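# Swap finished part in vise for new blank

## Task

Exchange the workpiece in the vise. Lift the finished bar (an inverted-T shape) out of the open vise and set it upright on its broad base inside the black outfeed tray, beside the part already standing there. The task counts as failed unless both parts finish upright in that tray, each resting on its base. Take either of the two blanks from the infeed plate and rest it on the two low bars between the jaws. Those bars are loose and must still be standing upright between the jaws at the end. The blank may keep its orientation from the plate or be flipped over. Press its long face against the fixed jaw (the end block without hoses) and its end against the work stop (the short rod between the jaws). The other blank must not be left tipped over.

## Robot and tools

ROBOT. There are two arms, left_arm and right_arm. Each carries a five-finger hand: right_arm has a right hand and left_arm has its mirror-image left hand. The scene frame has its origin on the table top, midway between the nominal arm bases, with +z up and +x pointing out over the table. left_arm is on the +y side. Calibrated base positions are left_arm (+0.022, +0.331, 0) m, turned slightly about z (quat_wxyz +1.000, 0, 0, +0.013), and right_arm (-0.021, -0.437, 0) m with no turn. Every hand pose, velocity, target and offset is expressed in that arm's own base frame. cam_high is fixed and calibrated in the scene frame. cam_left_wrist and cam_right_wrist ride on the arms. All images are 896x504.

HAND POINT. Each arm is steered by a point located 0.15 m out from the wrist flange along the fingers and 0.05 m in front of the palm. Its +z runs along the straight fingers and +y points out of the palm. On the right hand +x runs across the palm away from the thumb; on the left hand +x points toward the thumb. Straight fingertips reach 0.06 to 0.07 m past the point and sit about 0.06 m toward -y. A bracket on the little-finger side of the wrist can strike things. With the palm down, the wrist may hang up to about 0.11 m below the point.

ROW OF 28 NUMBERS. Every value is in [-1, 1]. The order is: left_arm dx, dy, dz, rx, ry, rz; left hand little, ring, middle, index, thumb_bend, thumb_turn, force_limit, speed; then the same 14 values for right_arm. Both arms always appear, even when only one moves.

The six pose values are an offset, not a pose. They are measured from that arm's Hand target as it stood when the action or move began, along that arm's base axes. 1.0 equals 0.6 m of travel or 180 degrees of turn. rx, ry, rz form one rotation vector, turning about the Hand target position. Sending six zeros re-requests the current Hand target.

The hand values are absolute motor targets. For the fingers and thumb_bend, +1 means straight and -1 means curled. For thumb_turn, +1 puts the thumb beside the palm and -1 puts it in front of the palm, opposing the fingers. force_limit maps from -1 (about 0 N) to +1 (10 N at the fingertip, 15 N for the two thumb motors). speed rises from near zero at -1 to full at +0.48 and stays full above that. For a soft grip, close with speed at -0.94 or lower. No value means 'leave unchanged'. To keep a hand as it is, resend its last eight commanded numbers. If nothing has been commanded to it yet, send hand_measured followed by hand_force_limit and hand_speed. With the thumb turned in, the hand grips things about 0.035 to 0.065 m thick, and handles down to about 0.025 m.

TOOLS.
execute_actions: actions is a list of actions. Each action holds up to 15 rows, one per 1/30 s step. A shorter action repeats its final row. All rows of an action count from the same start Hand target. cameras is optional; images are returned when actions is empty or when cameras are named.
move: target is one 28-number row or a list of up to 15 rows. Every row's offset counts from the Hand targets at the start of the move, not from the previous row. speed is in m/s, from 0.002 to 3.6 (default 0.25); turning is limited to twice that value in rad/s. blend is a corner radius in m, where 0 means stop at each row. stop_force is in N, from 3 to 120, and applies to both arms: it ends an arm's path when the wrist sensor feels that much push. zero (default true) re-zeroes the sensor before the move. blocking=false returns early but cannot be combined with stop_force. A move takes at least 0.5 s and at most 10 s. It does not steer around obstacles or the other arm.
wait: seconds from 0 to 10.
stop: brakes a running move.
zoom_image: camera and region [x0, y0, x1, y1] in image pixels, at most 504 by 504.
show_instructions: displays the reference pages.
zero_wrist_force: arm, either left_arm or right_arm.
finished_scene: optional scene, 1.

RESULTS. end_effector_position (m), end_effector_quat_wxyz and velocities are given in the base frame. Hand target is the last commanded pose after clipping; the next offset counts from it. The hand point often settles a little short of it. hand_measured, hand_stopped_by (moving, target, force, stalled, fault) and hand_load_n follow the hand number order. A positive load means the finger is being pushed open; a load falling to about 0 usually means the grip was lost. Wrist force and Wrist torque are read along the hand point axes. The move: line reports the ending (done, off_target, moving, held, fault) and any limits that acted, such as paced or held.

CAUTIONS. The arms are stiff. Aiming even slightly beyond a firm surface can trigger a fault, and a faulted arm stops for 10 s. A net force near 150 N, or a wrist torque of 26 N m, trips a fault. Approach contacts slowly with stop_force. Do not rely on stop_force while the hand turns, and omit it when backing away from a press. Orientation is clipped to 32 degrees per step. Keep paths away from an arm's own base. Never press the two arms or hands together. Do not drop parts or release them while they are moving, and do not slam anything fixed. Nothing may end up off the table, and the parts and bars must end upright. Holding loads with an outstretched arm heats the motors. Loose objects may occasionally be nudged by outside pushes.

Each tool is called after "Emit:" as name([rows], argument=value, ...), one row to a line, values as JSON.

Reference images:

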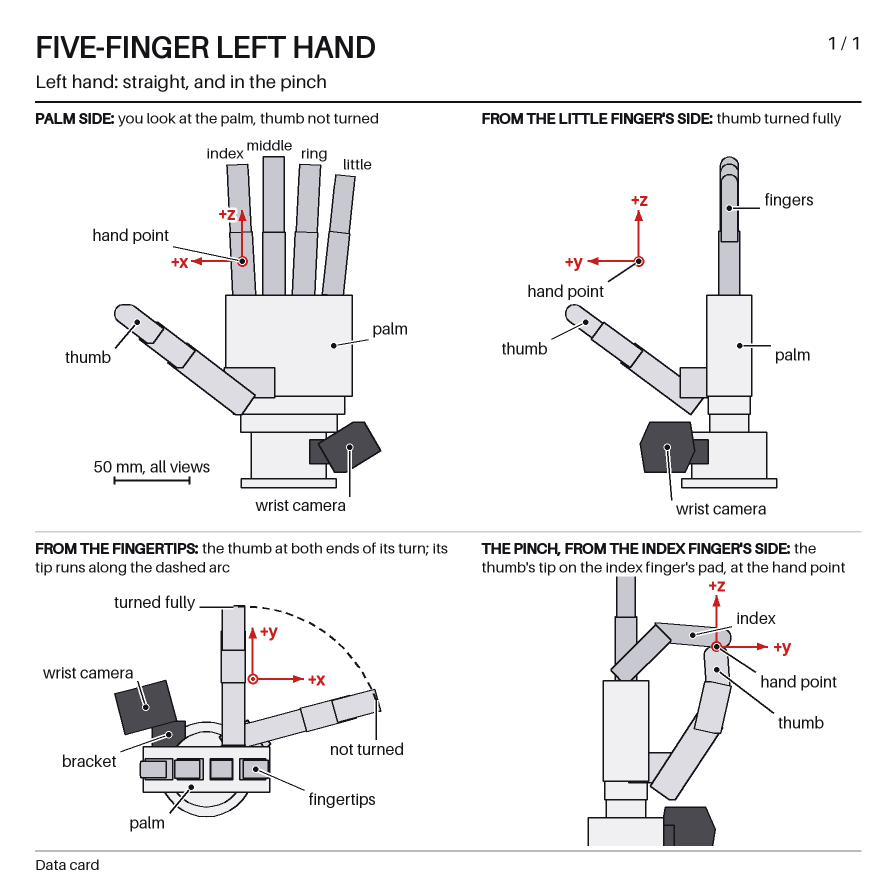

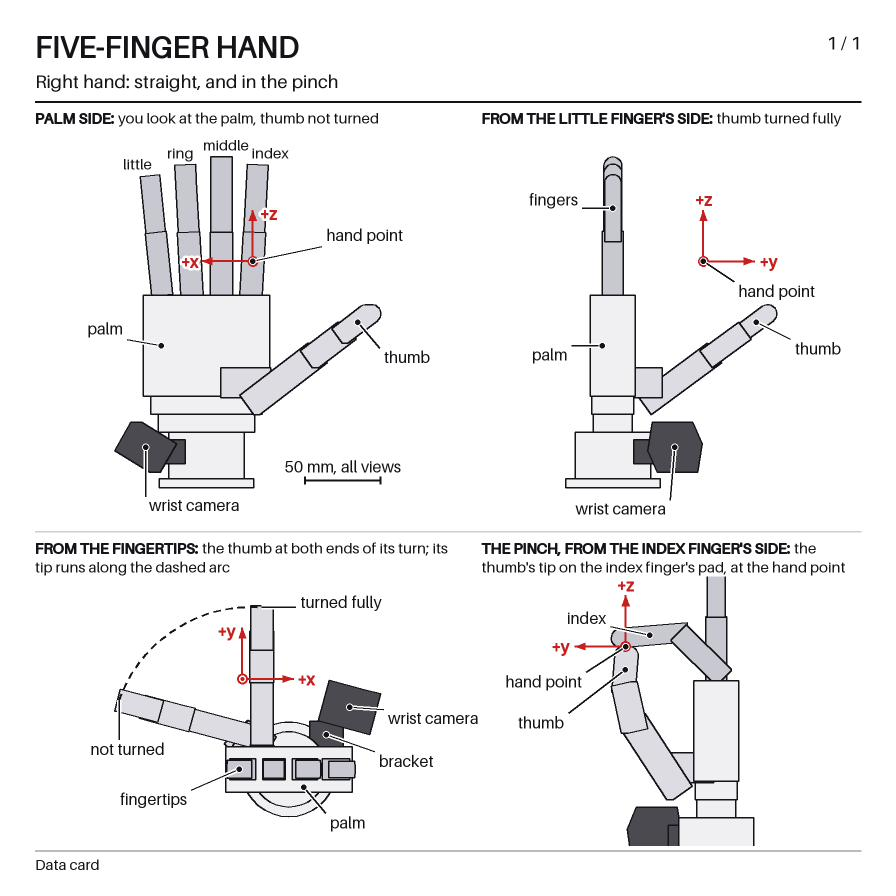

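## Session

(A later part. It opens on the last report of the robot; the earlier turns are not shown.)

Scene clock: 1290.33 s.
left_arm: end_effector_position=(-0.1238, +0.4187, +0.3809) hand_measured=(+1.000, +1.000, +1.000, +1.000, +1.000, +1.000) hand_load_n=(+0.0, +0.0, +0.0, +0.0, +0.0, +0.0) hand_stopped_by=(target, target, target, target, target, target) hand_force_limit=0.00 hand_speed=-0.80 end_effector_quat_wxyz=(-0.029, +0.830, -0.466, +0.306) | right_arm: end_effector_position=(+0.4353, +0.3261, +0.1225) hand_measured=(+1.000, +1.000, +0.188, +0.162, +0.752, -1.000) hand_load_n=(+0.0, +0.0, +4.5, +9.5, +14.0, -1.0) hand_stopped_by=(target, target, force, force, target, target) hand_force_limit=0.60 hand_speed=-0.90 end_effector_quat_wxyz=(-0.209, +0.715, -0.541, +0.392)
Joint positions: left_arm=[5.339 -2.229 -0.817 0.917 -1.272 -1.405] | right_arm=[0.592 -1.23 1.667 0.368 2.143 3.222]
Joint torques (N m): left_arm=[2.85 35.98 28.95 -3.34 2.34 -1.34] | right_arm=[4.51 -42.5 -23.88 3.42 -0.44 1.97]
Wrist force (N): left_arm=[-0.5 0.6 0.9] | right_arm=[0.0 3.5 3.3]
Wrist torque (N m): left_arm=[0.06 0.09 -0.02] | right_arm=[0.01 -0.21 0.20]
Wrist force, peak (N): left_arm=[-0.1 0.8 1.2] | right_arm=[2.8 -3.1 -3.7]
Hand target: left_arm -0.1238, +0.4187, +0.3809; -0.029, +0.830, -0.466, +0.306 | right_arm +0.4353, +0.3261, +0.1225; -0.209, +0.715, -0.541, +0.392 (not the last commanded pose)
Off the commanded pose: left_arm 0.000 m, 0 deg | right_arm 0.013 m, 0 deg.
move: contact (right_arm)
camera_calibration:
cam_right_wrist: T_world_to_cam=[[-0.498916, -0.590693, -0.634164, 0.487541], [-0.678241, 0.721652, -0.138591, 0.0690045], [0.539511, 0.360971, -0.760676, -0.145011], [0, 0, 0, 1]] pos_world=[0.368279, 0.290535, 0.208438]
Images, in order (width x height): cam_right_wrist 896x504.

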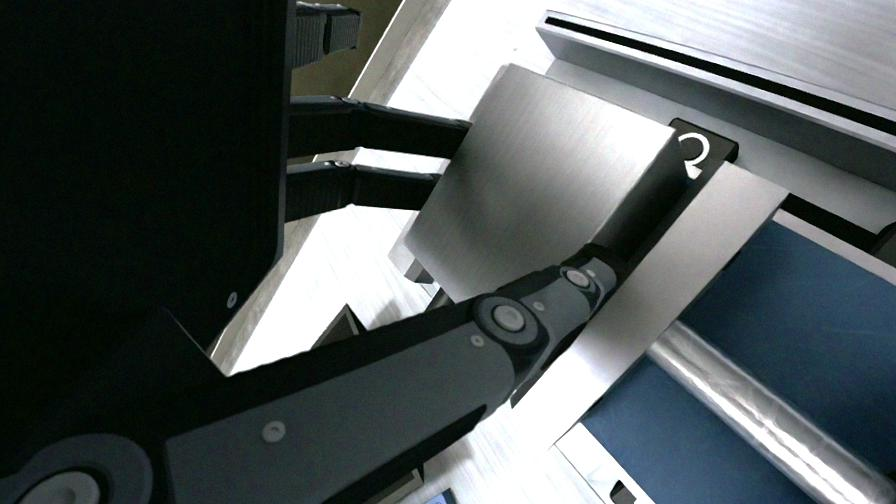

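Emit:
move(target=[0.553,-0.058,0,0,0,-0.25,1,1,1,1,1,1,0,-0.8, 0,0,0,0,0,0,1,1,-0.1,-0.1,0.745,-1,0.6,-0.9], speed=0.25)

Emit:
move(target=[0.38,-0.72,-0.18,0,0,0,1,1,1,1,1,1,0,-0.8, 0,0,0,0,0,0,1,1,-0.1,-0.1,0.745,-1,0.6,-0.9], speed=0.25, cameras=["all"])

Scene clock: 1348.83 s.
left_arm: end_effector_position=(+0.2080, +0.3839, +0.3809) hand_measured=(+1.000, +1.000, +1.000, +1.000, +1.000, +1.000) hand_load_n=(+0.0, +0.0, +0.0, +0.0, +0.0, +0.0) hand_stopped_by=(target, target, target, target, target, target) hand_force_limit=0.00 hand_speed=-0.80 end_effector_quat_wxyz=(-0.090, -0.588, +0.748, -0.294) | right_arm: end_effector_position=(+0.4353, +0.3261, +0.1225) hand_measured=(+1.000, +1.000, +0.188, +0.162, +0.752, -1.000) hand_load_n=(+0.0, +0.0, +4.5, +9.5, +14.0, -0.5) hand_stopped_by=(target, target, force, force, target, target) hand_force_limit=0.60 hand_speed=-0.90 end_effector_quat_wxyz=(-0.209, +0.715, -0.541, +0.392)
Joint positions: left_arm=[4.555 -2.229 -0.817 0.917 -1.272 -1.404] | right_arm=[0.592 -1.23 1.667 0.368 2.143 3.222]
Joint torques (N m): left_arm=[-7.24 35.61 30.77 -3.94 -0.89 -2.41] | right_arm=[-6.15 -42.65 -23.71 3.26 0.42 0.62]
Wrist force (N): left_arm=[-0.1 0.3 0.9] | right_arm=[0.2 3.0 2.7]
Wrist torque (N m): left_arm=[0.02 0.04 0.03] | right_arm=[0.00 -0.15 0.18]
Wrist force, peak (N): left_arm=[-0.3 0.4 1.5] | right_arm=[-0.4 3.8 3.4]
Hand target: left_arm +0.2080, +0.3839, +0.3809; -0.090, -0.588, +0.748, -0.294 | right_arm +0.4353, +0.3261, +0.1225; -0.209, +0.715, -0.541, +0.392
Off the commanded pose: left_arm 0.000 m, 0 deg | right_arm 0.000 m, 0 deg.
move: done

Scene clock: 1351.57 s.
left_arm: end_effector_position=(+0.4360, -0.0481, +0.2729) hand_measured=(+1.000, +1.000, +1.000, +1.000, +1.000, +1.000) hand_load_n=(+0.0, +0.0, +0.0, +0.0, +0.0, -0.5) hand_stopped_by=(target, target, target, target, target, target) hand_force_limit=0.00 hand_speed=-0.80 end_effector_quat_wxyz=(-0.090, -0.588, +0.748, -0.294) end_effector_velocity=(+0.000, -0.002, +0.000) end_effector_angular_velocity=(+0.000, +0.001, -0.004) | right_arm: end_effector_position=(+0.4353, +0.3261, +0.1225) hand_measured=(+1.000, +1.000, +0.188, +0.162, +0.752, -1.000) hand_load_n=(+0.0, +0.0, +4.5, +9.5, +14.0, -0.5) hand_stopped_by=(target, target, force, force, target, target) hand_force_limit=0.60 hand_speed=-0.90 end_effector_quat_wxyz=(-0.209, +0.715, -0.541, +0.392)
Joint positions: left_arm=[3.667 -1.951 -1.415 1.683 -0.954 -2.342] | right_arm=[0.592 -1.23 1.667 0.368 2.143 3.222]
Joint velocities: left_arm=[-0.006 -0.001 0 0.001 0 -0.002] | right_arm=[within noise]
Joint torques (N m): left_arm=[-7.33 22.58 31.5 -1.12 -1.29 -2.48] | right_arm=[-6.15 -42.58 -24.03 3.12 0.78 -0.09]
Wrist force (N): left_arm=[-0.6 0.5 0.7] | right_arm=[-0.1 3.3 3.0]
Wrist torque (N m): left_arm=[0.02 0.12 -0.02] | right_arm=[0.01 -0.16 0.19]
Wrist force, peak (N): left_arm=[-0.3 0.3 1.5] | right_arm=[-0.4 3.7 3.4]
Hand target: left_arm +0.4360, -0.0481, +0.2729; -0.090, -0.588, +0.748, -0.294 | right_arm +0.4353, +0.3261, +0.1225; -0.209, +0.715, -0.541, +0.392
Off the commanded pose: left_arm 0.000 m, 0 deg | right_arm 0.000 m, 0 deg.
move: done
camera_calibration:
cam_left_wrist: T_world_to_cam=[[0.817659, -0.321305, 0.477699, -0.508007], [-0.573644, -0.384612, 0.723191, 0.0347611], [-0.048636, -0.865354, -0.498796, 0.231406], [0, 0, 0, 1]] pos_world=[0.446572, 0.0503923, 0.33296]
cam_right_wrist: T_world_to_cam=[[-0.498916, -0.590693, -0.634164, 0.487541], [-0.678241, 0.721652, -0.138591, 0.0690045], [0.539511, 0.360971, -0.760676, -0.145011], [0, 0, 0, 1]] pos_world=[0.368279, 0.290535, 0.208438]

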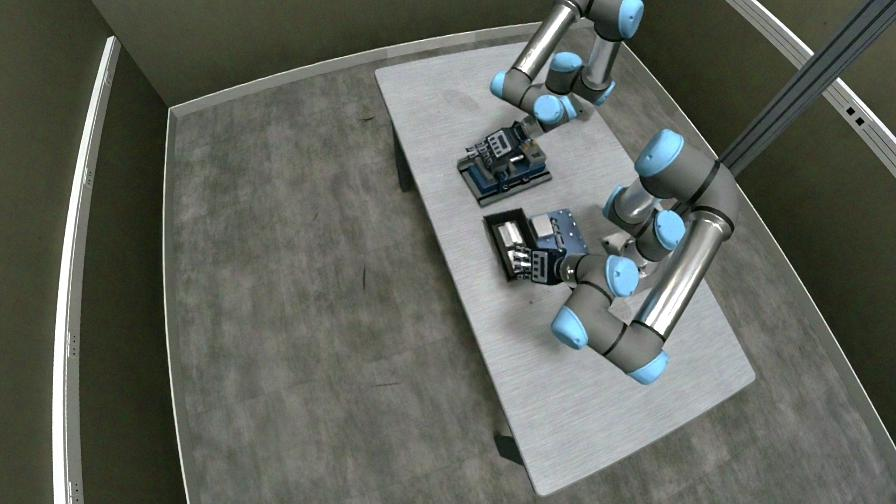

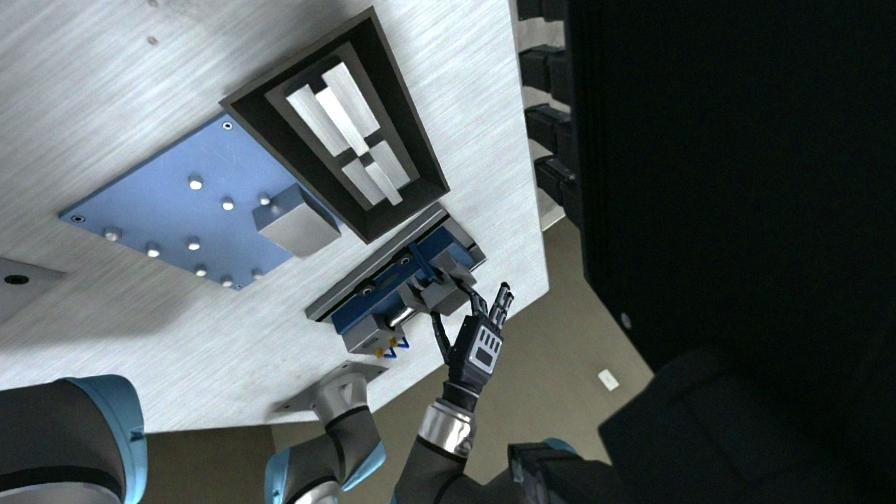

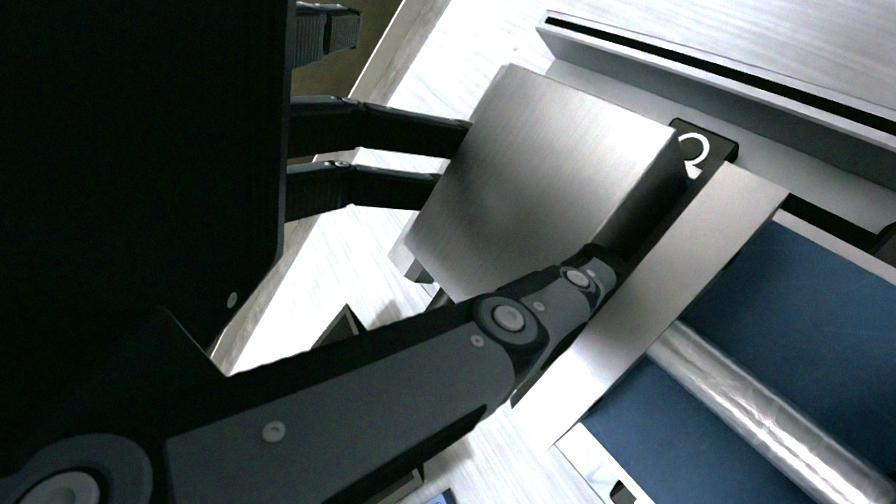

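Emit:
zoom_image(camera="cam_left_wrist", region=[380, 230, 500, 350])

Scaled by 4.200.

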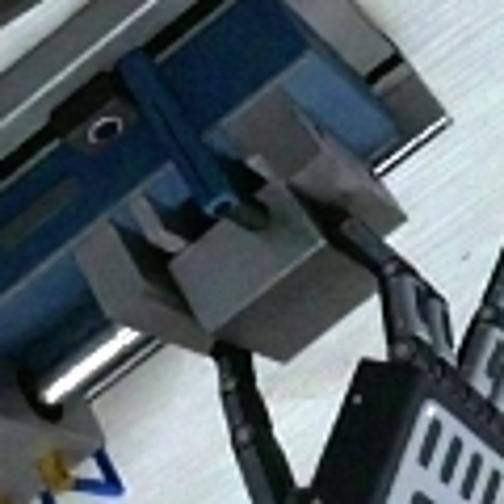

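Emit:
move(target=[0,-0.267,-0.15,0,0,0,1,1,1,1,1,1,0,-0.8, 0,0,0,0,0,0,1,1,-0.1,-0.1,0.745,-1,0.6,-0.9], speed=0.15, cameras=["cam_left_wrist"])

Emit:
zoom_image(camera="cam_left_wrist", region=[280, 170, 520, 400])

Scene clock: 1362.53 s.
left_arm: end_effector_position=(+0.4359, -0.2083, +0.1829) hand_measured=(+1.000, +1.000, +1.000, +1.000, +1.000, +1.000) hand_load_n=(+0.0, +0.0, +0.0, +0.0, +0.0, -0.5) hand_stopped_by=(target, target, target, target, target, target) hand_force_limit=0.00 hand_speed=-0.80 end_effector_quat_wxyz=(-0.090, -0.588, +0.748, -0.294) | right_arm: end_effector_position=(+0.4353, +0.3261, +0.1225) hand_measured=(+1.000, +1.000, +0.188, +0.162, +0.752, -1.000) hand_load_n=(+0.0, +0.0, +4.5, +9.5, +14.0, -0.5) hand_stopped_by=(target, target, force, force, target, target) hand_force_limit=0.60 hand_speed=-0.90 end_effector_quat_wxyz=(-0.209, +0.715, -0.541, +0.392)
Joint positions: left_arm=[3.321 -1.976 -1.555 2.095 -0.958 -2.767] | right_arm=[0.592 -1.23 1.667 0.368 2.143 3.222]
Joint torques (N m): left_arm=[-7.45 24.04 27.91 -0.74 -1.26 -2.39] | right_arm=[-6.09 -42.36 -24.14 3 1.69 -1.34]
Wrist force (N): left_arm=[-0.4 0.1 0.4] | right_arm=[-0.3 3.4 3.1]
Wrist torque (N m): left_arm=[-0.01 0.04 0.02] | right_arm=[0.02 -0.14 0.18]
Wrist force, peak (N): left_arm=[-1.0 0.9 1.0] | right_arm=[-0.4 3.8 3.4]
Hand target: left_arm +0.4360, -0.2083, +0.1829; -0.090, -0.588, +0.748, -0.294 | right_arm +0.4353, +0.3261, +0.1225; -0.209, +0.715, -0.541, +0.392
Off the commanded pose: left_arm 0.000 m, 0 deg | right_arm 0.000 m, 0 deg.
move: done
camera_calibration:
cam_left_wrist: T_world_to_cam=[[0.8178, -0.321346, 0.47743, -0.516489], [-0.573426, -0.384597, 0.723372, 0.0380933], [-0.0488341, -0.865345, -0.498792, 0.0479732], [0, 0, 0, 1]] pos_world=[0.446572, -0.109808, 0.242961]
Images, in order (width x height): cam_left_wrist 896x504.

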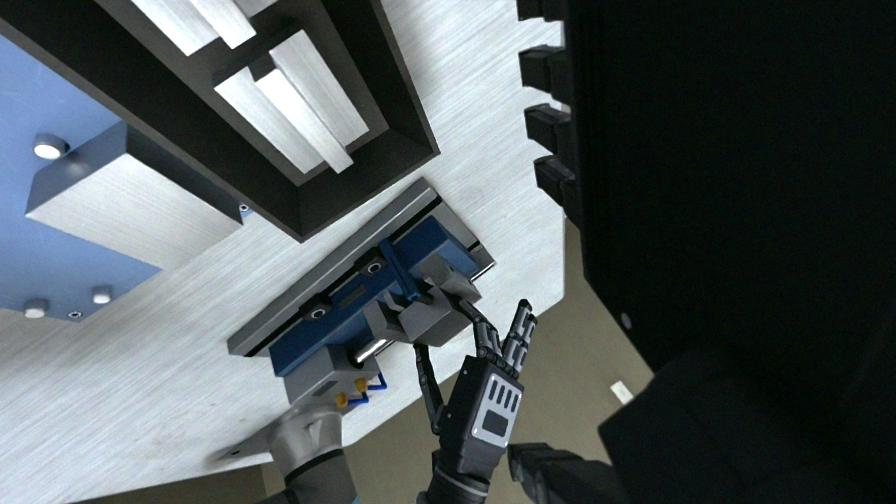

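Scaled by 2.100.

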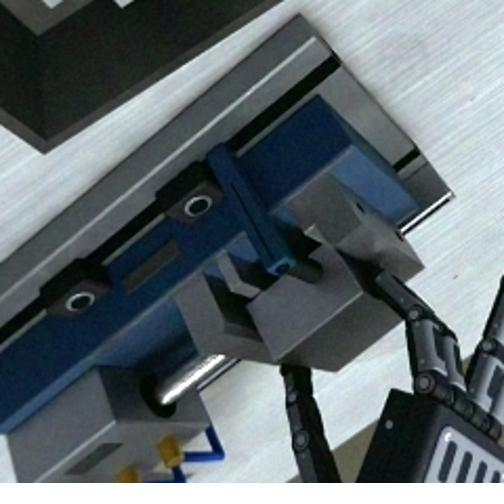

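Emit:
zoom_image(camera="cam_left_wrist", region=[355, 230, 495, 360])

Scaled by 3.600.

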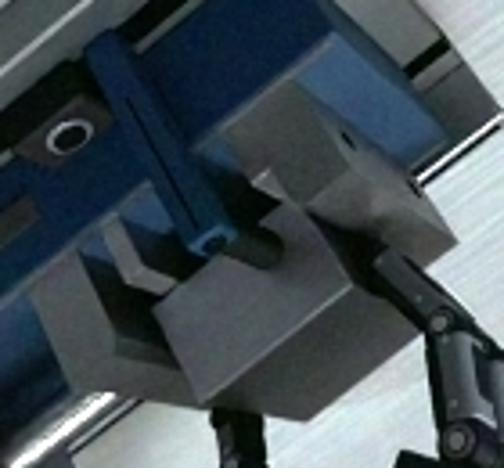

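Emit:
move(target=[0,0,0,0,0,0,1,1,1,1,1,1,0,-0.8, 0,0,0.007,0.001,-0.0083,0,1,1,-0.1,-0.1,0.745,-1,0.6,-0.9], speed=0.02)

Emit:
move(target=[0,0,0,0,0,0,1,1,1,1,1,1,0,-0.8, 0,0,-0.03,0,0,0,1,1,-0.1,-0.1,0.745,-1,0.6,-0.9], speed=0.008, stop_force=6, cameras=["cam_right_wrist","cam_left_wrist"])

Emit:
zoom_image(camera="cam_left_wrist", region=[365, 240, 475, 350])

Scene clock: 1405.83 s.
left_arm: end_effector_position=(+0.4360, -0.2083, +0.1829) hand_measured=(+1.000, +1.000, +1.000, +1.000, +1.000, +1.000) hand_load_n=(+0.0, +0.0, +0.0, +0.0, -0.5, +0.0) hand_stopped_by=(target, target, target, target, target, target) hand_force_limit=0.00 hand_speed=-0.80 end_effector_quat_wxyz=(-0.090, -0.588, +0.748, -0.294) | right_arm: end_effector_position=(+0.4353, +0.3261, +0.1267) hand_measured=(+1.000, +1.000, +0.188, +0.162, +0.752, -1.000) hand_load_n=(+0.0, +0.0, +5.0, +9.5, +14.0, -1.0) hand_stopped_by=(target, target, force, force, target, target) hand_force_limit=0.60 hand_speed=-0.90 end_effector_quat_wxyz=(-0.217, +0.709, -0.539, +0.400)
Joint positions: left_arm=[3.321 -1.976 -1.555 2.095 -0.958 -2.767] | right_arm=[0.598 -1.244 1.682 0.342 2.156 3.217]
Joint torques (N m): left_arm=[-7.24 24.13 30.83 -0.82 -1.33 -2.4] | right_arm=[8.62 -41.85 -9.98 -1.92 2.92 -2.99]
Wrist force (N): left_arm=[-0.5 0.6 0.1] | right_arm=[-0.2 3.7 3.1]
Wrist torque (N m): left_arm=[0.07 0.05 -0.01] | right_arm=[0.01 -0.16 0.35]
Wrist force, peak (N): left_arm=[-0.6 0.8 0.5] | right_arm=[-0.3 3.7 3.5]
Hand target: left_arm +0.4360, -0.2083, +0.1829; -0.090, -0.588, +0.748, -0.294 | right_arm +0.4353, +0.3261, +0.1267; -0.217, +0.709, -0.539, +0.400
Off the commanded pose: left_arm 0.000 m, 0 deg | right_arm 0.000 m, 0 deg.
move: done

Scene clock: 1407.60 s.
left_arm: end_effector_position=(+0.4360, -0.2083, +0.1829) hand_measured=(+1.000, +1.000, +1.000, +1.000, +1.000, +1.000) hand_load_n=(+0.0, +0.0, +0.0, +0.0, +0.0, +0.0) hand_stopped_by=(target, target, target, target, target, target) hand_force_limit=0.00 hand_speed=-0.80 end_effector_quat_wxyz=(-0.090, -0.588, +0.748, -0.294) | right_arm: end_effector_position=(+0.4353, +0.3261, +0.1222) hand_measured=(+1.000, +1.000, +0.188, +0.162, +0.752, -1.000) hand_load_n=(+0.0, +0.0, +5.0, +9.5, +13.5, -1.0) hand_stopped_by=(target, target, force, force, target, target) hand_force_limit=0.60 hand_speed=-0.90 end_effector_quat_wxyz=(-0.217, +0.709, -0.539, +0.400)
Joint positions: left_arm=[3.321 -1.976 -1.555 2.095 -0.958 -2.767] | right_arm=[0.598 -1.24 1.688 0.33 2.156 3.217]
Joint torques (N m): left_arm=[-7.59 24.99 30.59 -0.86 -1.24 -2.51] | right_arm=[5.77 -41.14 -23.17 3.29 0.72 -2.9]
Wrist force (N): left_arm=[-0.5 0.8 0.3] | right_arm=[0.1 1.4 2.2]
Wrist torque (N m): left_arm=[0.09 0.07 -0.01] | right_arm=[-0.14 -0.13 0.29]
Wrist force, peak (N): left_arm=[-0.3 0.7 0.6] | right_arm=[-0.3 3.9 3.2]
Hand target: left_arm +0.4360, -0.2083, +0.1829; -0.090, -0.588, +0.748, -0.294 | right_arm +0.4353, +0.3261, +0.1222; -0.217, +0.709, -0.539, +0.400 (not the last commanded pose)
Off the commanded pose: left_arm 0.000 m, 0 deg | right_arm 0.013 m, 0 deg.
move: contact (right_arm)
camera_calibration:
cam_left_wrist: T_world_to_cam=[[0.817722, -0.321302, 0.477593, -0.516603], [-0.573555, -0.384712, 0.72321, 0.0381969], [-0.0486329, -0.86531, -0.498871, 0.0478245], [0, 0, 0, 1]] pos_world=[0.446672, -0.109908, 0.24296]
cam_right_wrist: T_world_to_cam=[[-0.482194, -0.588643, -0.648836, 0.481194], [-0.674407, 0.722133, -0.153942, 0.0690652], [0.559163, 0.36335, -0.745194, -0.156495], [0, 0, 0, 1]] pos_world=[0.366113, 0.290239, 0.206229]
Images, in order (width x height): cam_left_wrist 896x504, cam_right_wrist 896x504.

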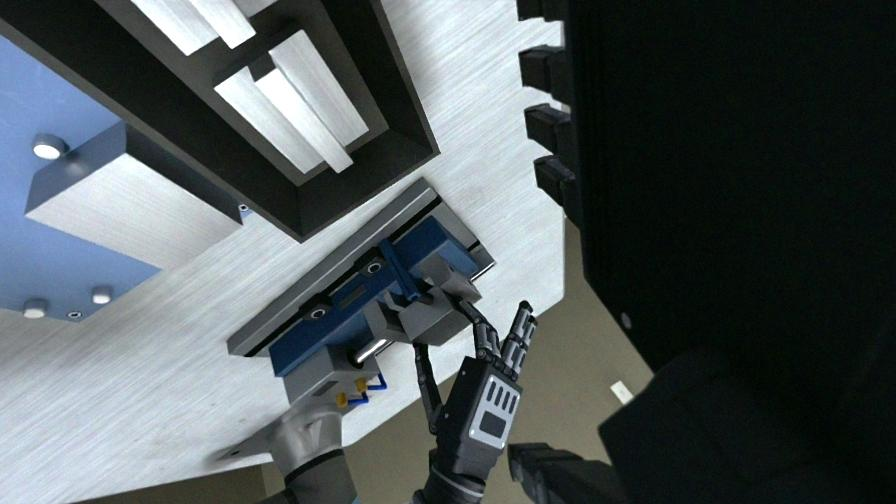

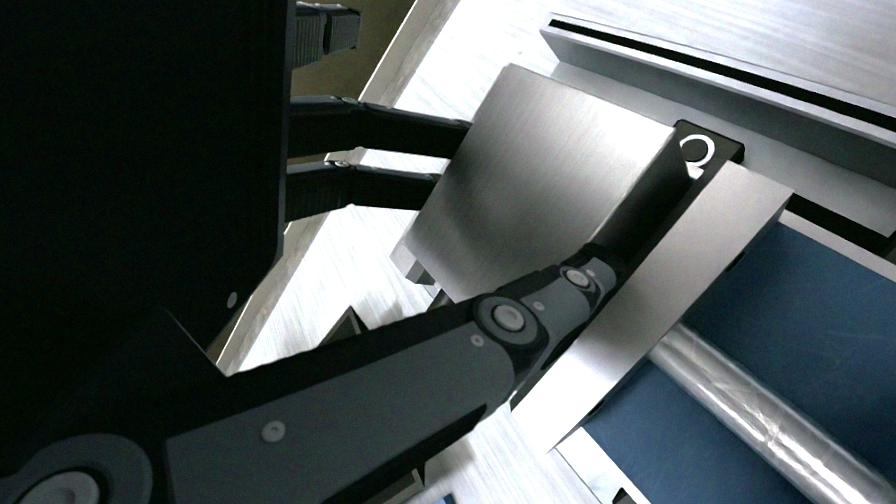

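Scaled by 4.582.

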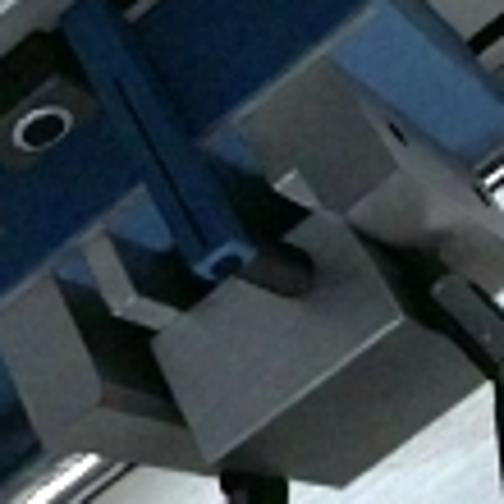

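Emit:
move(target=[0,0,0,0,0,0,1,1,1,1,1,1,0,-0.8, 0,0,0,0,0,0,1,1,0.3,0.3,0.745,-1,0.1,-0.92], speed=0.02, cameras=["cam_right_wrist","cam_left_wrist"])

Emit:
zoom_image(camera="cam_left_wrist", region=[365, 240, 475, 350])

Scene clock: 1450.13 s.
left_arm: end_effector_position=(+0.4360, -0.2083, +0.1829) hand_measured=(+1.000, +1.000, +1.000, +1.000, +1.000, +1.000) hand_load_n=(+0.0, +0.0, +0.0, +0.0, +0.0, +0.0) hand_stopped_by=(target, target, target, target, target, target) hand_force_limit=0.00 hand_speed=-0.80 end_effector_quat_wxyz=(-0.090, -0.588, +0.748, -0.294) | right_arm: end_effector_position=(+0.4353, +0.3261, +0.1222) hand_measured=(+1.000, +1.000, +0.300, +0.300, +0.748, -1.000) hand_load_n=(-0.5, +0.0, +0.0, +0.0, +1.5, +0.5) hand_stopped_by=(target, target, target, target, target, target) hand_force_limit=0.10 hand_speed=-0.92 end_effector_quat_wxyz=(-0.217, +0.709, -0.539, +0.400)
Joint positions: left_arm=[3.321 -1.976 -1.555 2.095 -0.958 -2.767] | right_arm=[0.598 -1.24 1.688 0.33 2.156 3.217]
Joint torques (N m): left_arm=[-7.67 25.51 30.46 -0.9 -1.32 -2.5] | right_arm=[-1.94 -37.93 -22.02 1.18 -0.14 -2.56]
Wrist force (N): left_arm=[-0.5 0.4 0.4] | right_arm=[1.1 1.2 -0.2]
Wrist torque (N m): left_arm=[0.02 0.06 0.00] | right_arm=[-0.05 -0.10 0.29]
Wrist force, peak (N): left_arm=[-0.3 0.9 0.7] | right_arm=[-0.2 3.2 2.4]
Hand target: left_arm +0.4360, -0.2083, +0.1829; -0.090, -0.588, +0.748, -0.294 | right_arm +0.4353, +0.3261, +0.1222; -0.217, +0.709, -0.539, +0.400
Off the commanded pose: left_arm 0.000 m, 0 deg | right_arm 0.000 m, 0 deg.
move: done
camera_calibration:
cam_left_wrist: T_world_to_cam=[[0.817722, -0.321302, 0.477593, -0.516603], [-0.573555, -0.384712, 0.72321, 0.0381969], [-0.0486329, -0.86531, -0.498871, 0.0478245], [0, 0, 0, 1]] pos_world=[0.446672, -0.109908, 0.24296]
cam_right_wrist: T_world_to_cam=[[-0.482194, -0.588643, -0.648836, 0.481194], [-0.674407, 0.722133, -0.153942, 0.0690652], [0.559163, 0.36335, -0.745194, -0.156495], [0, 0, 0, 1]] pos_world=[0.366113, 0.290239, 0.206229]
Images, in order (width x height): cam_left_wrist 896x504, cam_right_wrist 896x504.

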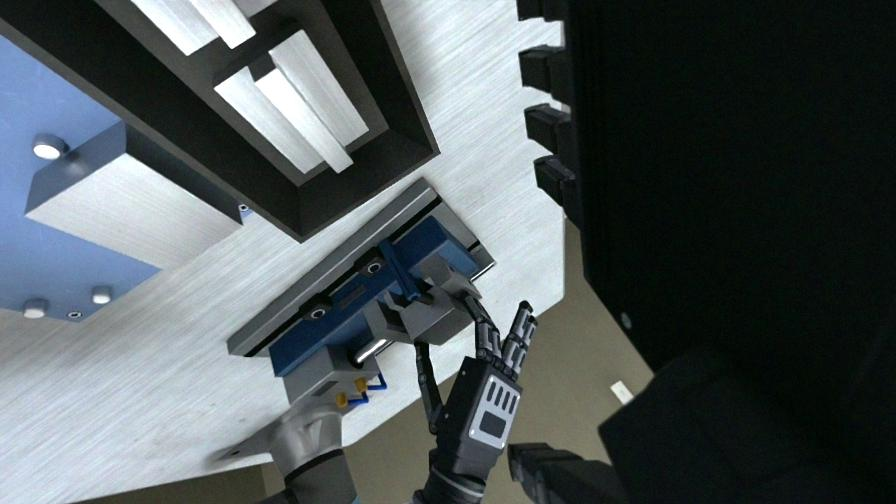

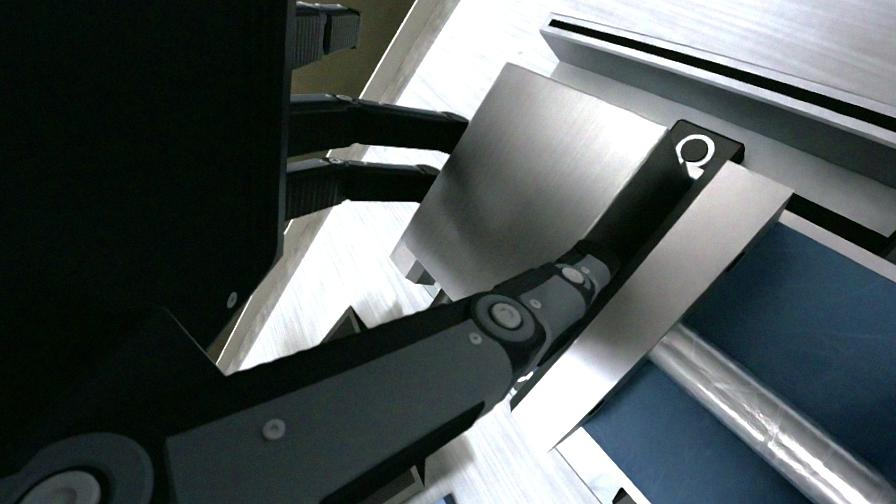

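Scaled by 4.582.

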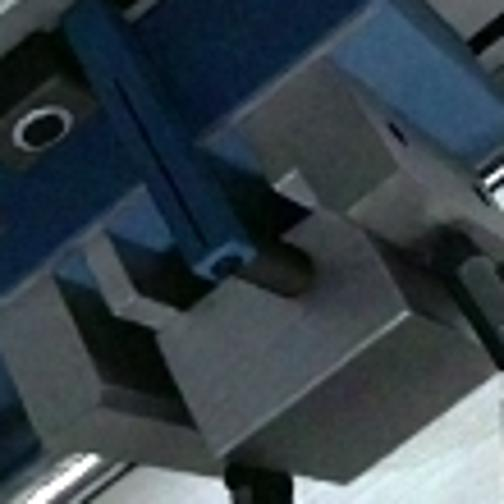

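Emit:
move([
  [0,0,0,0,0,0,1,1,1,1,1,1,0,-0.8, 0,0,0,0,0,0,1,1,0.33,0.33,0.95,-1,0.1,-0.8],
  [0,0,0,0,0,0,1,1,1,1,1,1,0,-0.8, 0,0,0.1,0,0,0,1,1,0.33,0.33,0.95,-1,0.1,-0.8],
], speed=0.05, cameras=["cam_right_wrist","cam_left_wrist"])

Emit:
zoom_image(camera="cam_left_wrist", region=[365, 240, 475, 350])

Emit:
zoom_image(camera="cam_right_wrist", region=[500, 60, 860, 400])

Scene clock: 1457.97 s.
left_arm: end_effector_position=(+0.4360, -0.2083, +0.1829) hand_measured=(+1.000, +1.000, +1.000, +1.000, +1.000, +1.000) hand_load_n=(+0.0, +0.0, +0.0, +0.0, +0.0, +0.0) hand_stopped_by=(target, target, target, target, target, target) hand_force_limit=0.00 hand_speed=-0.80 end_effector_quat_wxyz=(-0.090, -0.588, +0.748, -0.294) | right_arm: end_effector_position=(+0.4353, +0.3261, +0.1821) hand_measured=(+1.000, +1.000, +0.330, +0.330, +0.950, -1.000) hand_load_n=(+0.0, +0.0, +0.0, +0.5, +0.0, +0.0) hand_stopped_by=(target, target, target, target, target, target) hand_force_limit=0.10 hand_speed=-0.80 end_effector_quat_wxyz=(-0.217, +0.709, -0.538, +0.400)
Joint positions: left_arm=[3.321 -1.976 -1.555 2.095 -0.958 -2.767] | right_arm=[0.598 -1.292 1.594 0.477 2.156 3.217]
Joint torques (N m): left_arm=[-7.39 27.03 31.08 -1 -1.29 -2.34] | right_arm=[-3.75 -39.58 -23.75 3.41 0.08 0.89]
Wrist force (N): left_arm=[-0.2 0.4 0.3] | right_arm=[1.2 -0.6 0.6]
Wrist torque (N m): left_arm=[0.04 0.03 0.01] | right_arm=[-0.18 -0.11 0.26]
Wrist force, peak (N): left_arm=[-0.8 0.8 0.6] | right_arm=[0.7 1.8 0.4]
Hand target: left_arm +0.4360, -0.2083, +0.1829; -0.090, -0.588, +0.748, -0.294 | right_arm +0.4353, +0.3261, +0.1822; -0.217, +0.709, -0.539, +0.400
Off the commanded pose: left_arm 0.000 m, 0 deg | right_arm 0.000 m, 0 deg.
move: done
camera_calibration:
cam_left_wrist: T_world_to_cam=[[0.817722, -0.321302, 0.477593, -0.516603], [-0.573555, -0.384712, 0.72321, 0.0381969], [-0.0486329, -0.86531, -0.498871, 0.0478245], [0, 0, 0, 1]] pos_world=[0.446672, -0.109908, 0.24296]
cam_right_wrist: T_world_to_cam=[[-0.482113, -0.58879, -0.648763, 0.520052], [-0.6745, 0.722025, -0.154041, 0.0783785], [0.559121, 0.363325, -0.745237, -0.111823], [0, 0, 0, 1]] pos_world=[0.366113, 0.290239, 0.266129]
Images, in order (width x height): cam_left_wrist 896x504, cam_right_wrist 896x504.

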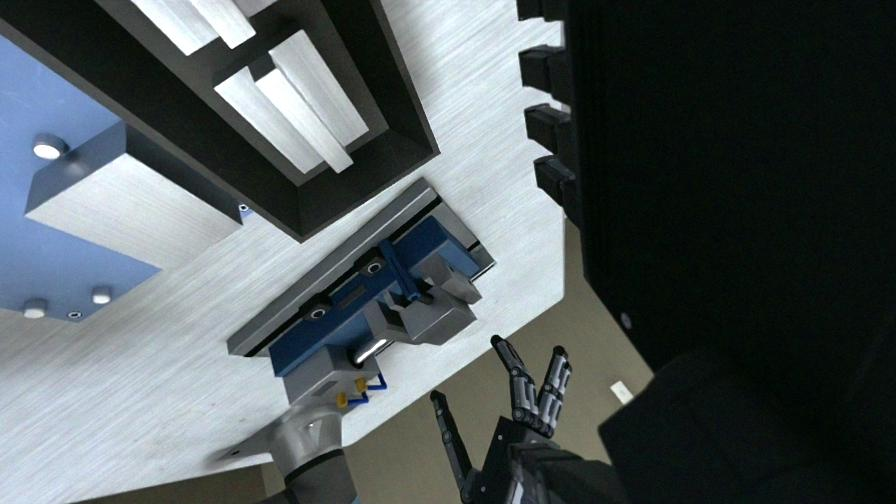

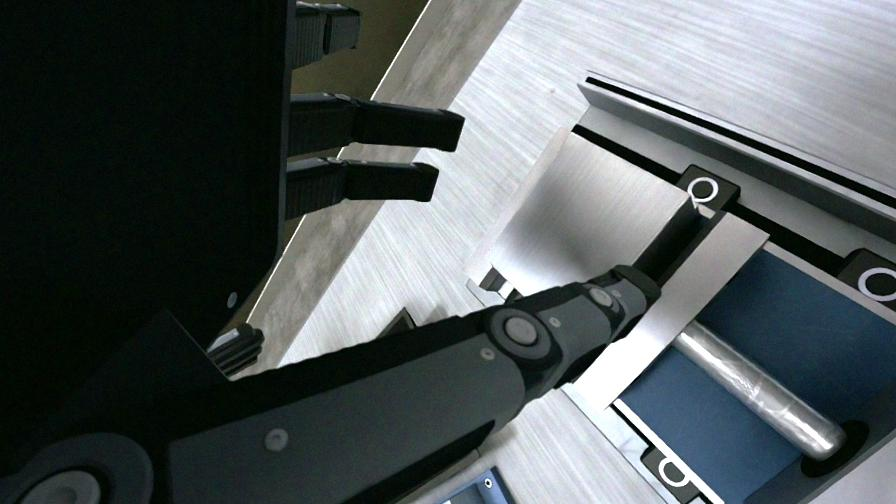

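Scaled by 4.582.

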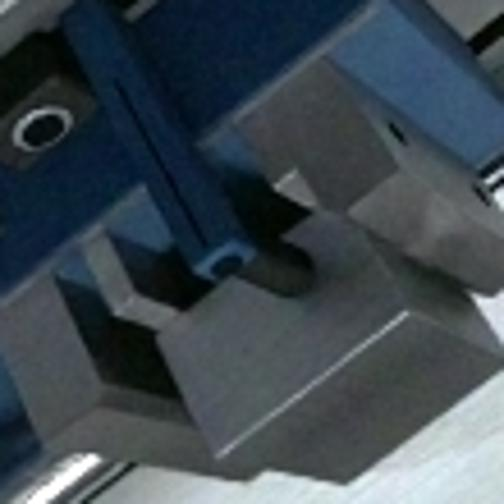

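Scaled by 1.400.

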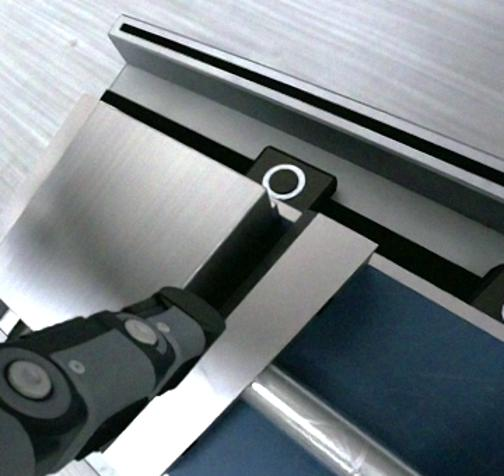

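Emit:
move([
  [0,0,0,0,0,0,1,1,1,1,1,1,0,-0.8, -0.04,-0.122,0,0,0,0.011,1,1,0.6,0.2,0.6,-1,0,-0.3],
  [0,0,0,0,0,0,1,1,1,1,1,1,0,-0.8, -0.04,-0.122,-0.0978,0,0,0.011,1,1,0.6,0.2,0.6,-1,0,-0.3],
], speed=0.08, cameras=["cam_right_wrist","cam_left_wrist"])

Emit:
zoom_image(camera="cam_left_wrist", region=[365, 240, 515, 390])

Scene clock: 1486.70 s.
left_arm: end_effector_position=(+0.4360, -0.2083, +0.1829) hand_measured=(+1.000, +1.000, +1.000, +1.000, +1.000, +1.000) hand_load_n=(+0.0, +0.0, +0.0, +0.0, +0.0, +0.0) hand_stopped_by=(target, target, target, target, target, target) hand_force_limit=0.00 hand_speed=-0.80 end_effector_quat_wxyz=(-0.090, -0.588, +0.748, -0.294) | right_arm: end_effector_position=(+0.4113, +0.2529, +0.1236) hand_measured=(+1.000, +1.000, +0.600, +0.200, +0.600, -1.000) hand_load_n=(+0.0, +0.0, +0.0, +0.0, +0.0, +0.0) hand_stopped_by=(target, target, target, target, target, target) hand_force_limit=0.00 hand_speed=-0.30 end_effector_quat_wxyz=(-0.224, +0.718, -0.526, +0.396)
Joint positions: left_arm=[3.321 -1.976 -1.555 2.095 -0.958 -2.767] | right_arm=[0.451 -1.432 1.917 0.224 2.022 3.076]
Joint torques (N m): left_arm=[-7.7 28.34 30.58 -1.17 -1.14 -2.44] | right_arm=[-6.42 -10.96 -9.47 -2.39 -0.9 -2.86]
Wrist force (N): left_arm=[-0.2 0.4 0.3] | right_arm=[1.1 -0.4 0.9]
Wrist torque (N m): left_arm=[0.03 0.00 0.02] | right_arm=[-0.21 -0.13 0.26]
Wrist force, peak (N): left_arm=[-0.5 0.8 0.6] | right_arm=[1.5 0.0 0.8]
Hand target: left_arm +0.4360, -0.2083, +0.1829; -0.090, -0.588, +0.748, -0.294 | right_arm +0.4113, +0.2529, +0.1235; -0.224, +0.718, -0.526, +0.396
Off the commanded pose: left_arm 0.000 m, 0 deg | right_arm 0.000 m, 0 deg.
move: done
camera_calibration:
cam_left_wrist: T_world_to_cam=[[0.817722, -0.321302, 0.477593, -0.516603], [-0.573555, -0.384712, 0.72321, 0.0381969], [-0.0486329, -0.86531, -0.498871, 0.0478245], [0, 0, 0, 1]] pos_world=[0.446672, -0.109908, 0.24296]
cam_right_wrist: T_world_to_cam=[[-0.461594, -0.604929, -0.648839, 0.423078], [-0.698921, 0.698434, -0.153945, 0.121977], [0.546297, 0.382427, -0.745191, -0.114948], [0, 0, 0, 1]] pos_world=[0.343338, 0.214699, 0.207629]
Images, in order (width x height): cam_left_wrist 896x504, cam_right_wrist 896x504.

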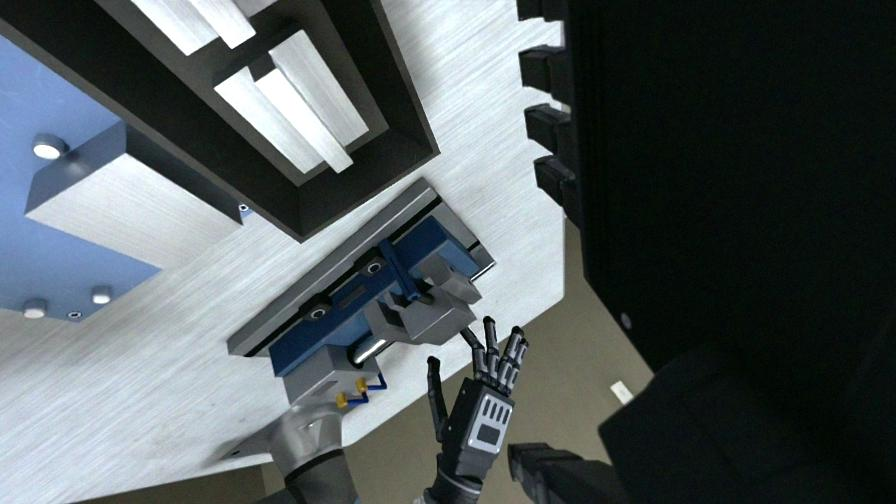

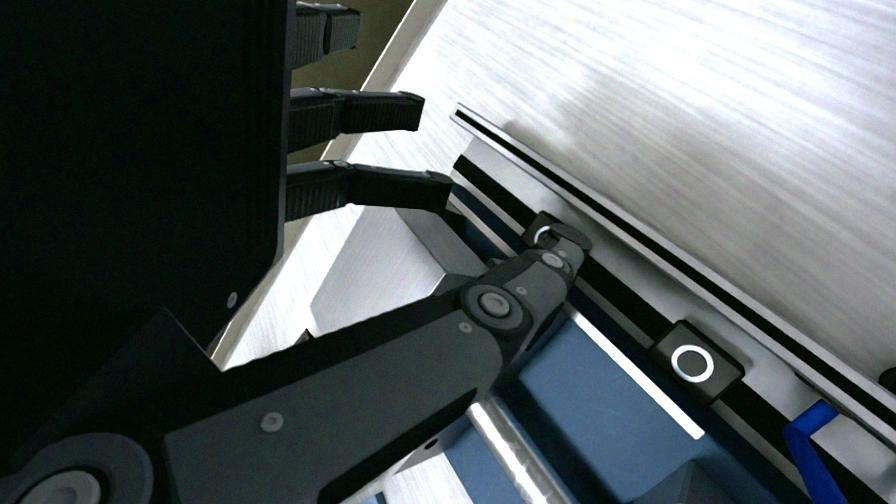

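Scaled by 3.360.

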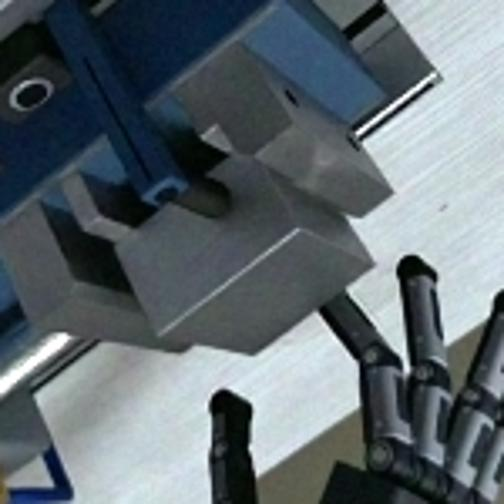

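Emit:
move(target=[0,0,0,0,0,0,1,1,1,1,1,1,0,-0.8, -0.0061,0.0496,0,0,0,0,1,1,0.6,0.2,0.6,-1,0,-0.3], speed=0.01, stop_force=5, cameras=["cam_right_wrist","cam_left_wrist"])

Emit:
zoom_image(camera="cam_left_wrist", region=[365, 240, 475, 350])

Scene clock: 1493.40 s.
left_arm: end_effector_position=(+0.4360, -0.2083, +0.1829) hand_measured=(+1.000, +1.000, +1.000, +1.000, +1.000, +1.000) hand_load_n=(+0.0, -0.5, +0.0, +0.0, +0.0, +0.0) hand_stopped_by=(target, target, target, target, target, target) hand_force_limit=0.00 hand_speed=-0.80 end_effector_quat_wxyz=(-0.090, -0.588, +0.748, -0.294) | right_arm: end_effector_position=(+0.4104, +0.2601, +0.1235) hand_measured=(+1.000, +1.000, +0.600, +0.200, +0.600, -1.000) hand_load_n=(+0.0, +0.0, +0.0, +0.0, +0.0, +0.0) hand_stopped_by=(target, target, target, target, target, target) hand_force_limit=0.00 hand_speed=-0.30 end_effector_quat_wxyz=(-0.224, +0.718, -0.526, +0.396)
Joint positions: left_arm=[3.321 -1.976 -1.555 2.095 -0.958 -2.767] | right_arm=[0.471 -1.419 1.903 0.231 2.038 3.091]
Joint torques (N m): left_arm=[-7.64 29.03 30.04 -1.07 -1.21 -2.24] | right_arm=[-5.6 -32.03 -9.39 -2.46 -2.22 -2.64]
Wrist force (N): left_arm=[-0.7 0.3 0.3] | right_arm=[5.4 1.0 1.7]
Wrist torque (N m): left_arm=[0.03 0.09 0.00] | right_arm=[-0.18 0.08 0.30]
Wrist force, peak (N): left_arm=[-0.7 0.7 0.6] | right_arm=[9.0 2.1 2.3]
Hand target: left_arm +0.4360, -0.2083, +0.1829; -0.090, -0.588, +0.748, -0.294 | right_arm +0.4104, +0.2601, +0.1235; -0.224, +0.718, -0.526, +0.396 (not the last commanded pose)
Off the commanded pose: left_arm 0.000 m, 0 deg | right_arm 0.023 m, 0 deg.
move: contact (right_arm)
camera_calibration:
cam_left_wrist: T_world_to_cam=[[0.817722, -0.321302, 0.477593, -0.516603], [-0.573555, -0.384712, 0.72321, 0.0381969], [-0.0486329, -0.86531, -0.498871, 0.0478245], [0, 0, 0, 1]] pos_world=[0.446672, -0.109908, 0.24296]
cam_right_wrist: T_world_to_cam=[[-0.461549, -0.604974, -0.648829, 0.426885], [-0.698951, 0.698395, -0.153986, 0.116401], [0.546297, 0.382428, -0.74519, -0.117246], [0, 0, 0, 1]] pos_world=[0.342438, 0.221798, 0.207529]
Images, in order (width x height): cam_left_wrist 896x504, cam_right_wrist 896x504.

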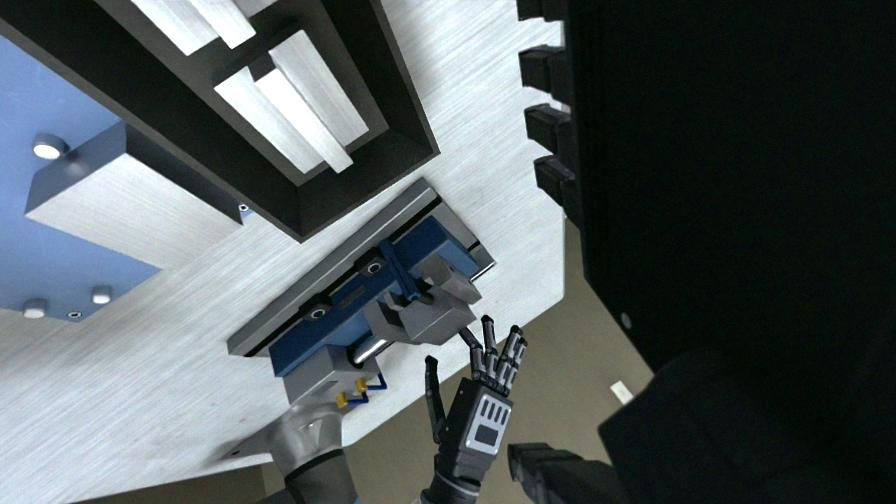

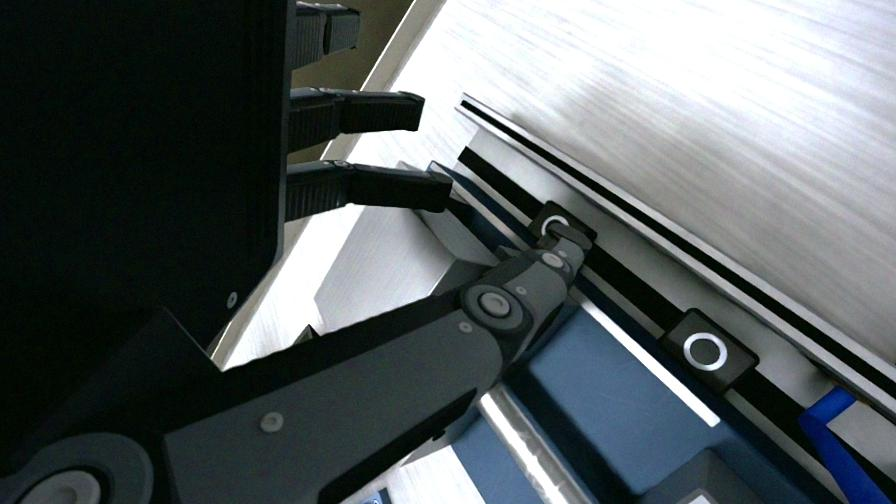

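Scaled by 4.582.

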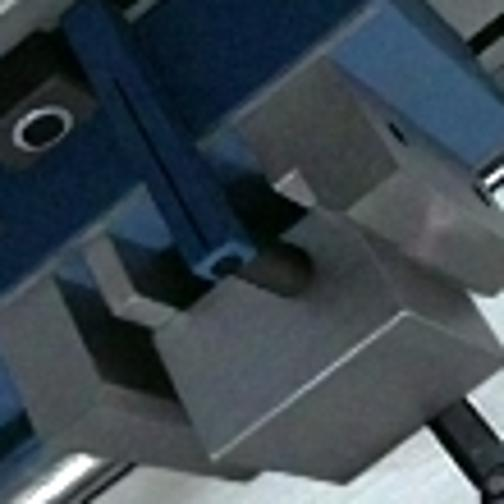

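Emit:
zoom_image(camera="cam_right_wrist", region=[300, 110, 560, 350])

Scaled by 1.938.

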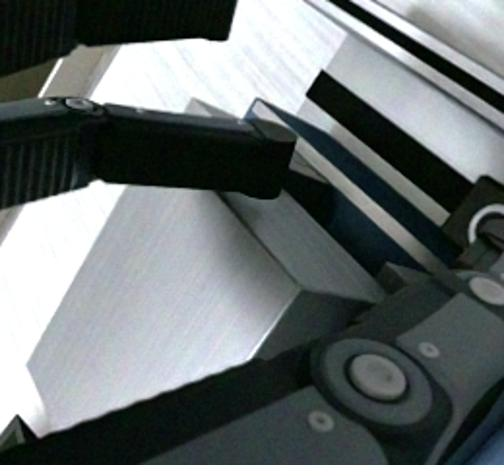

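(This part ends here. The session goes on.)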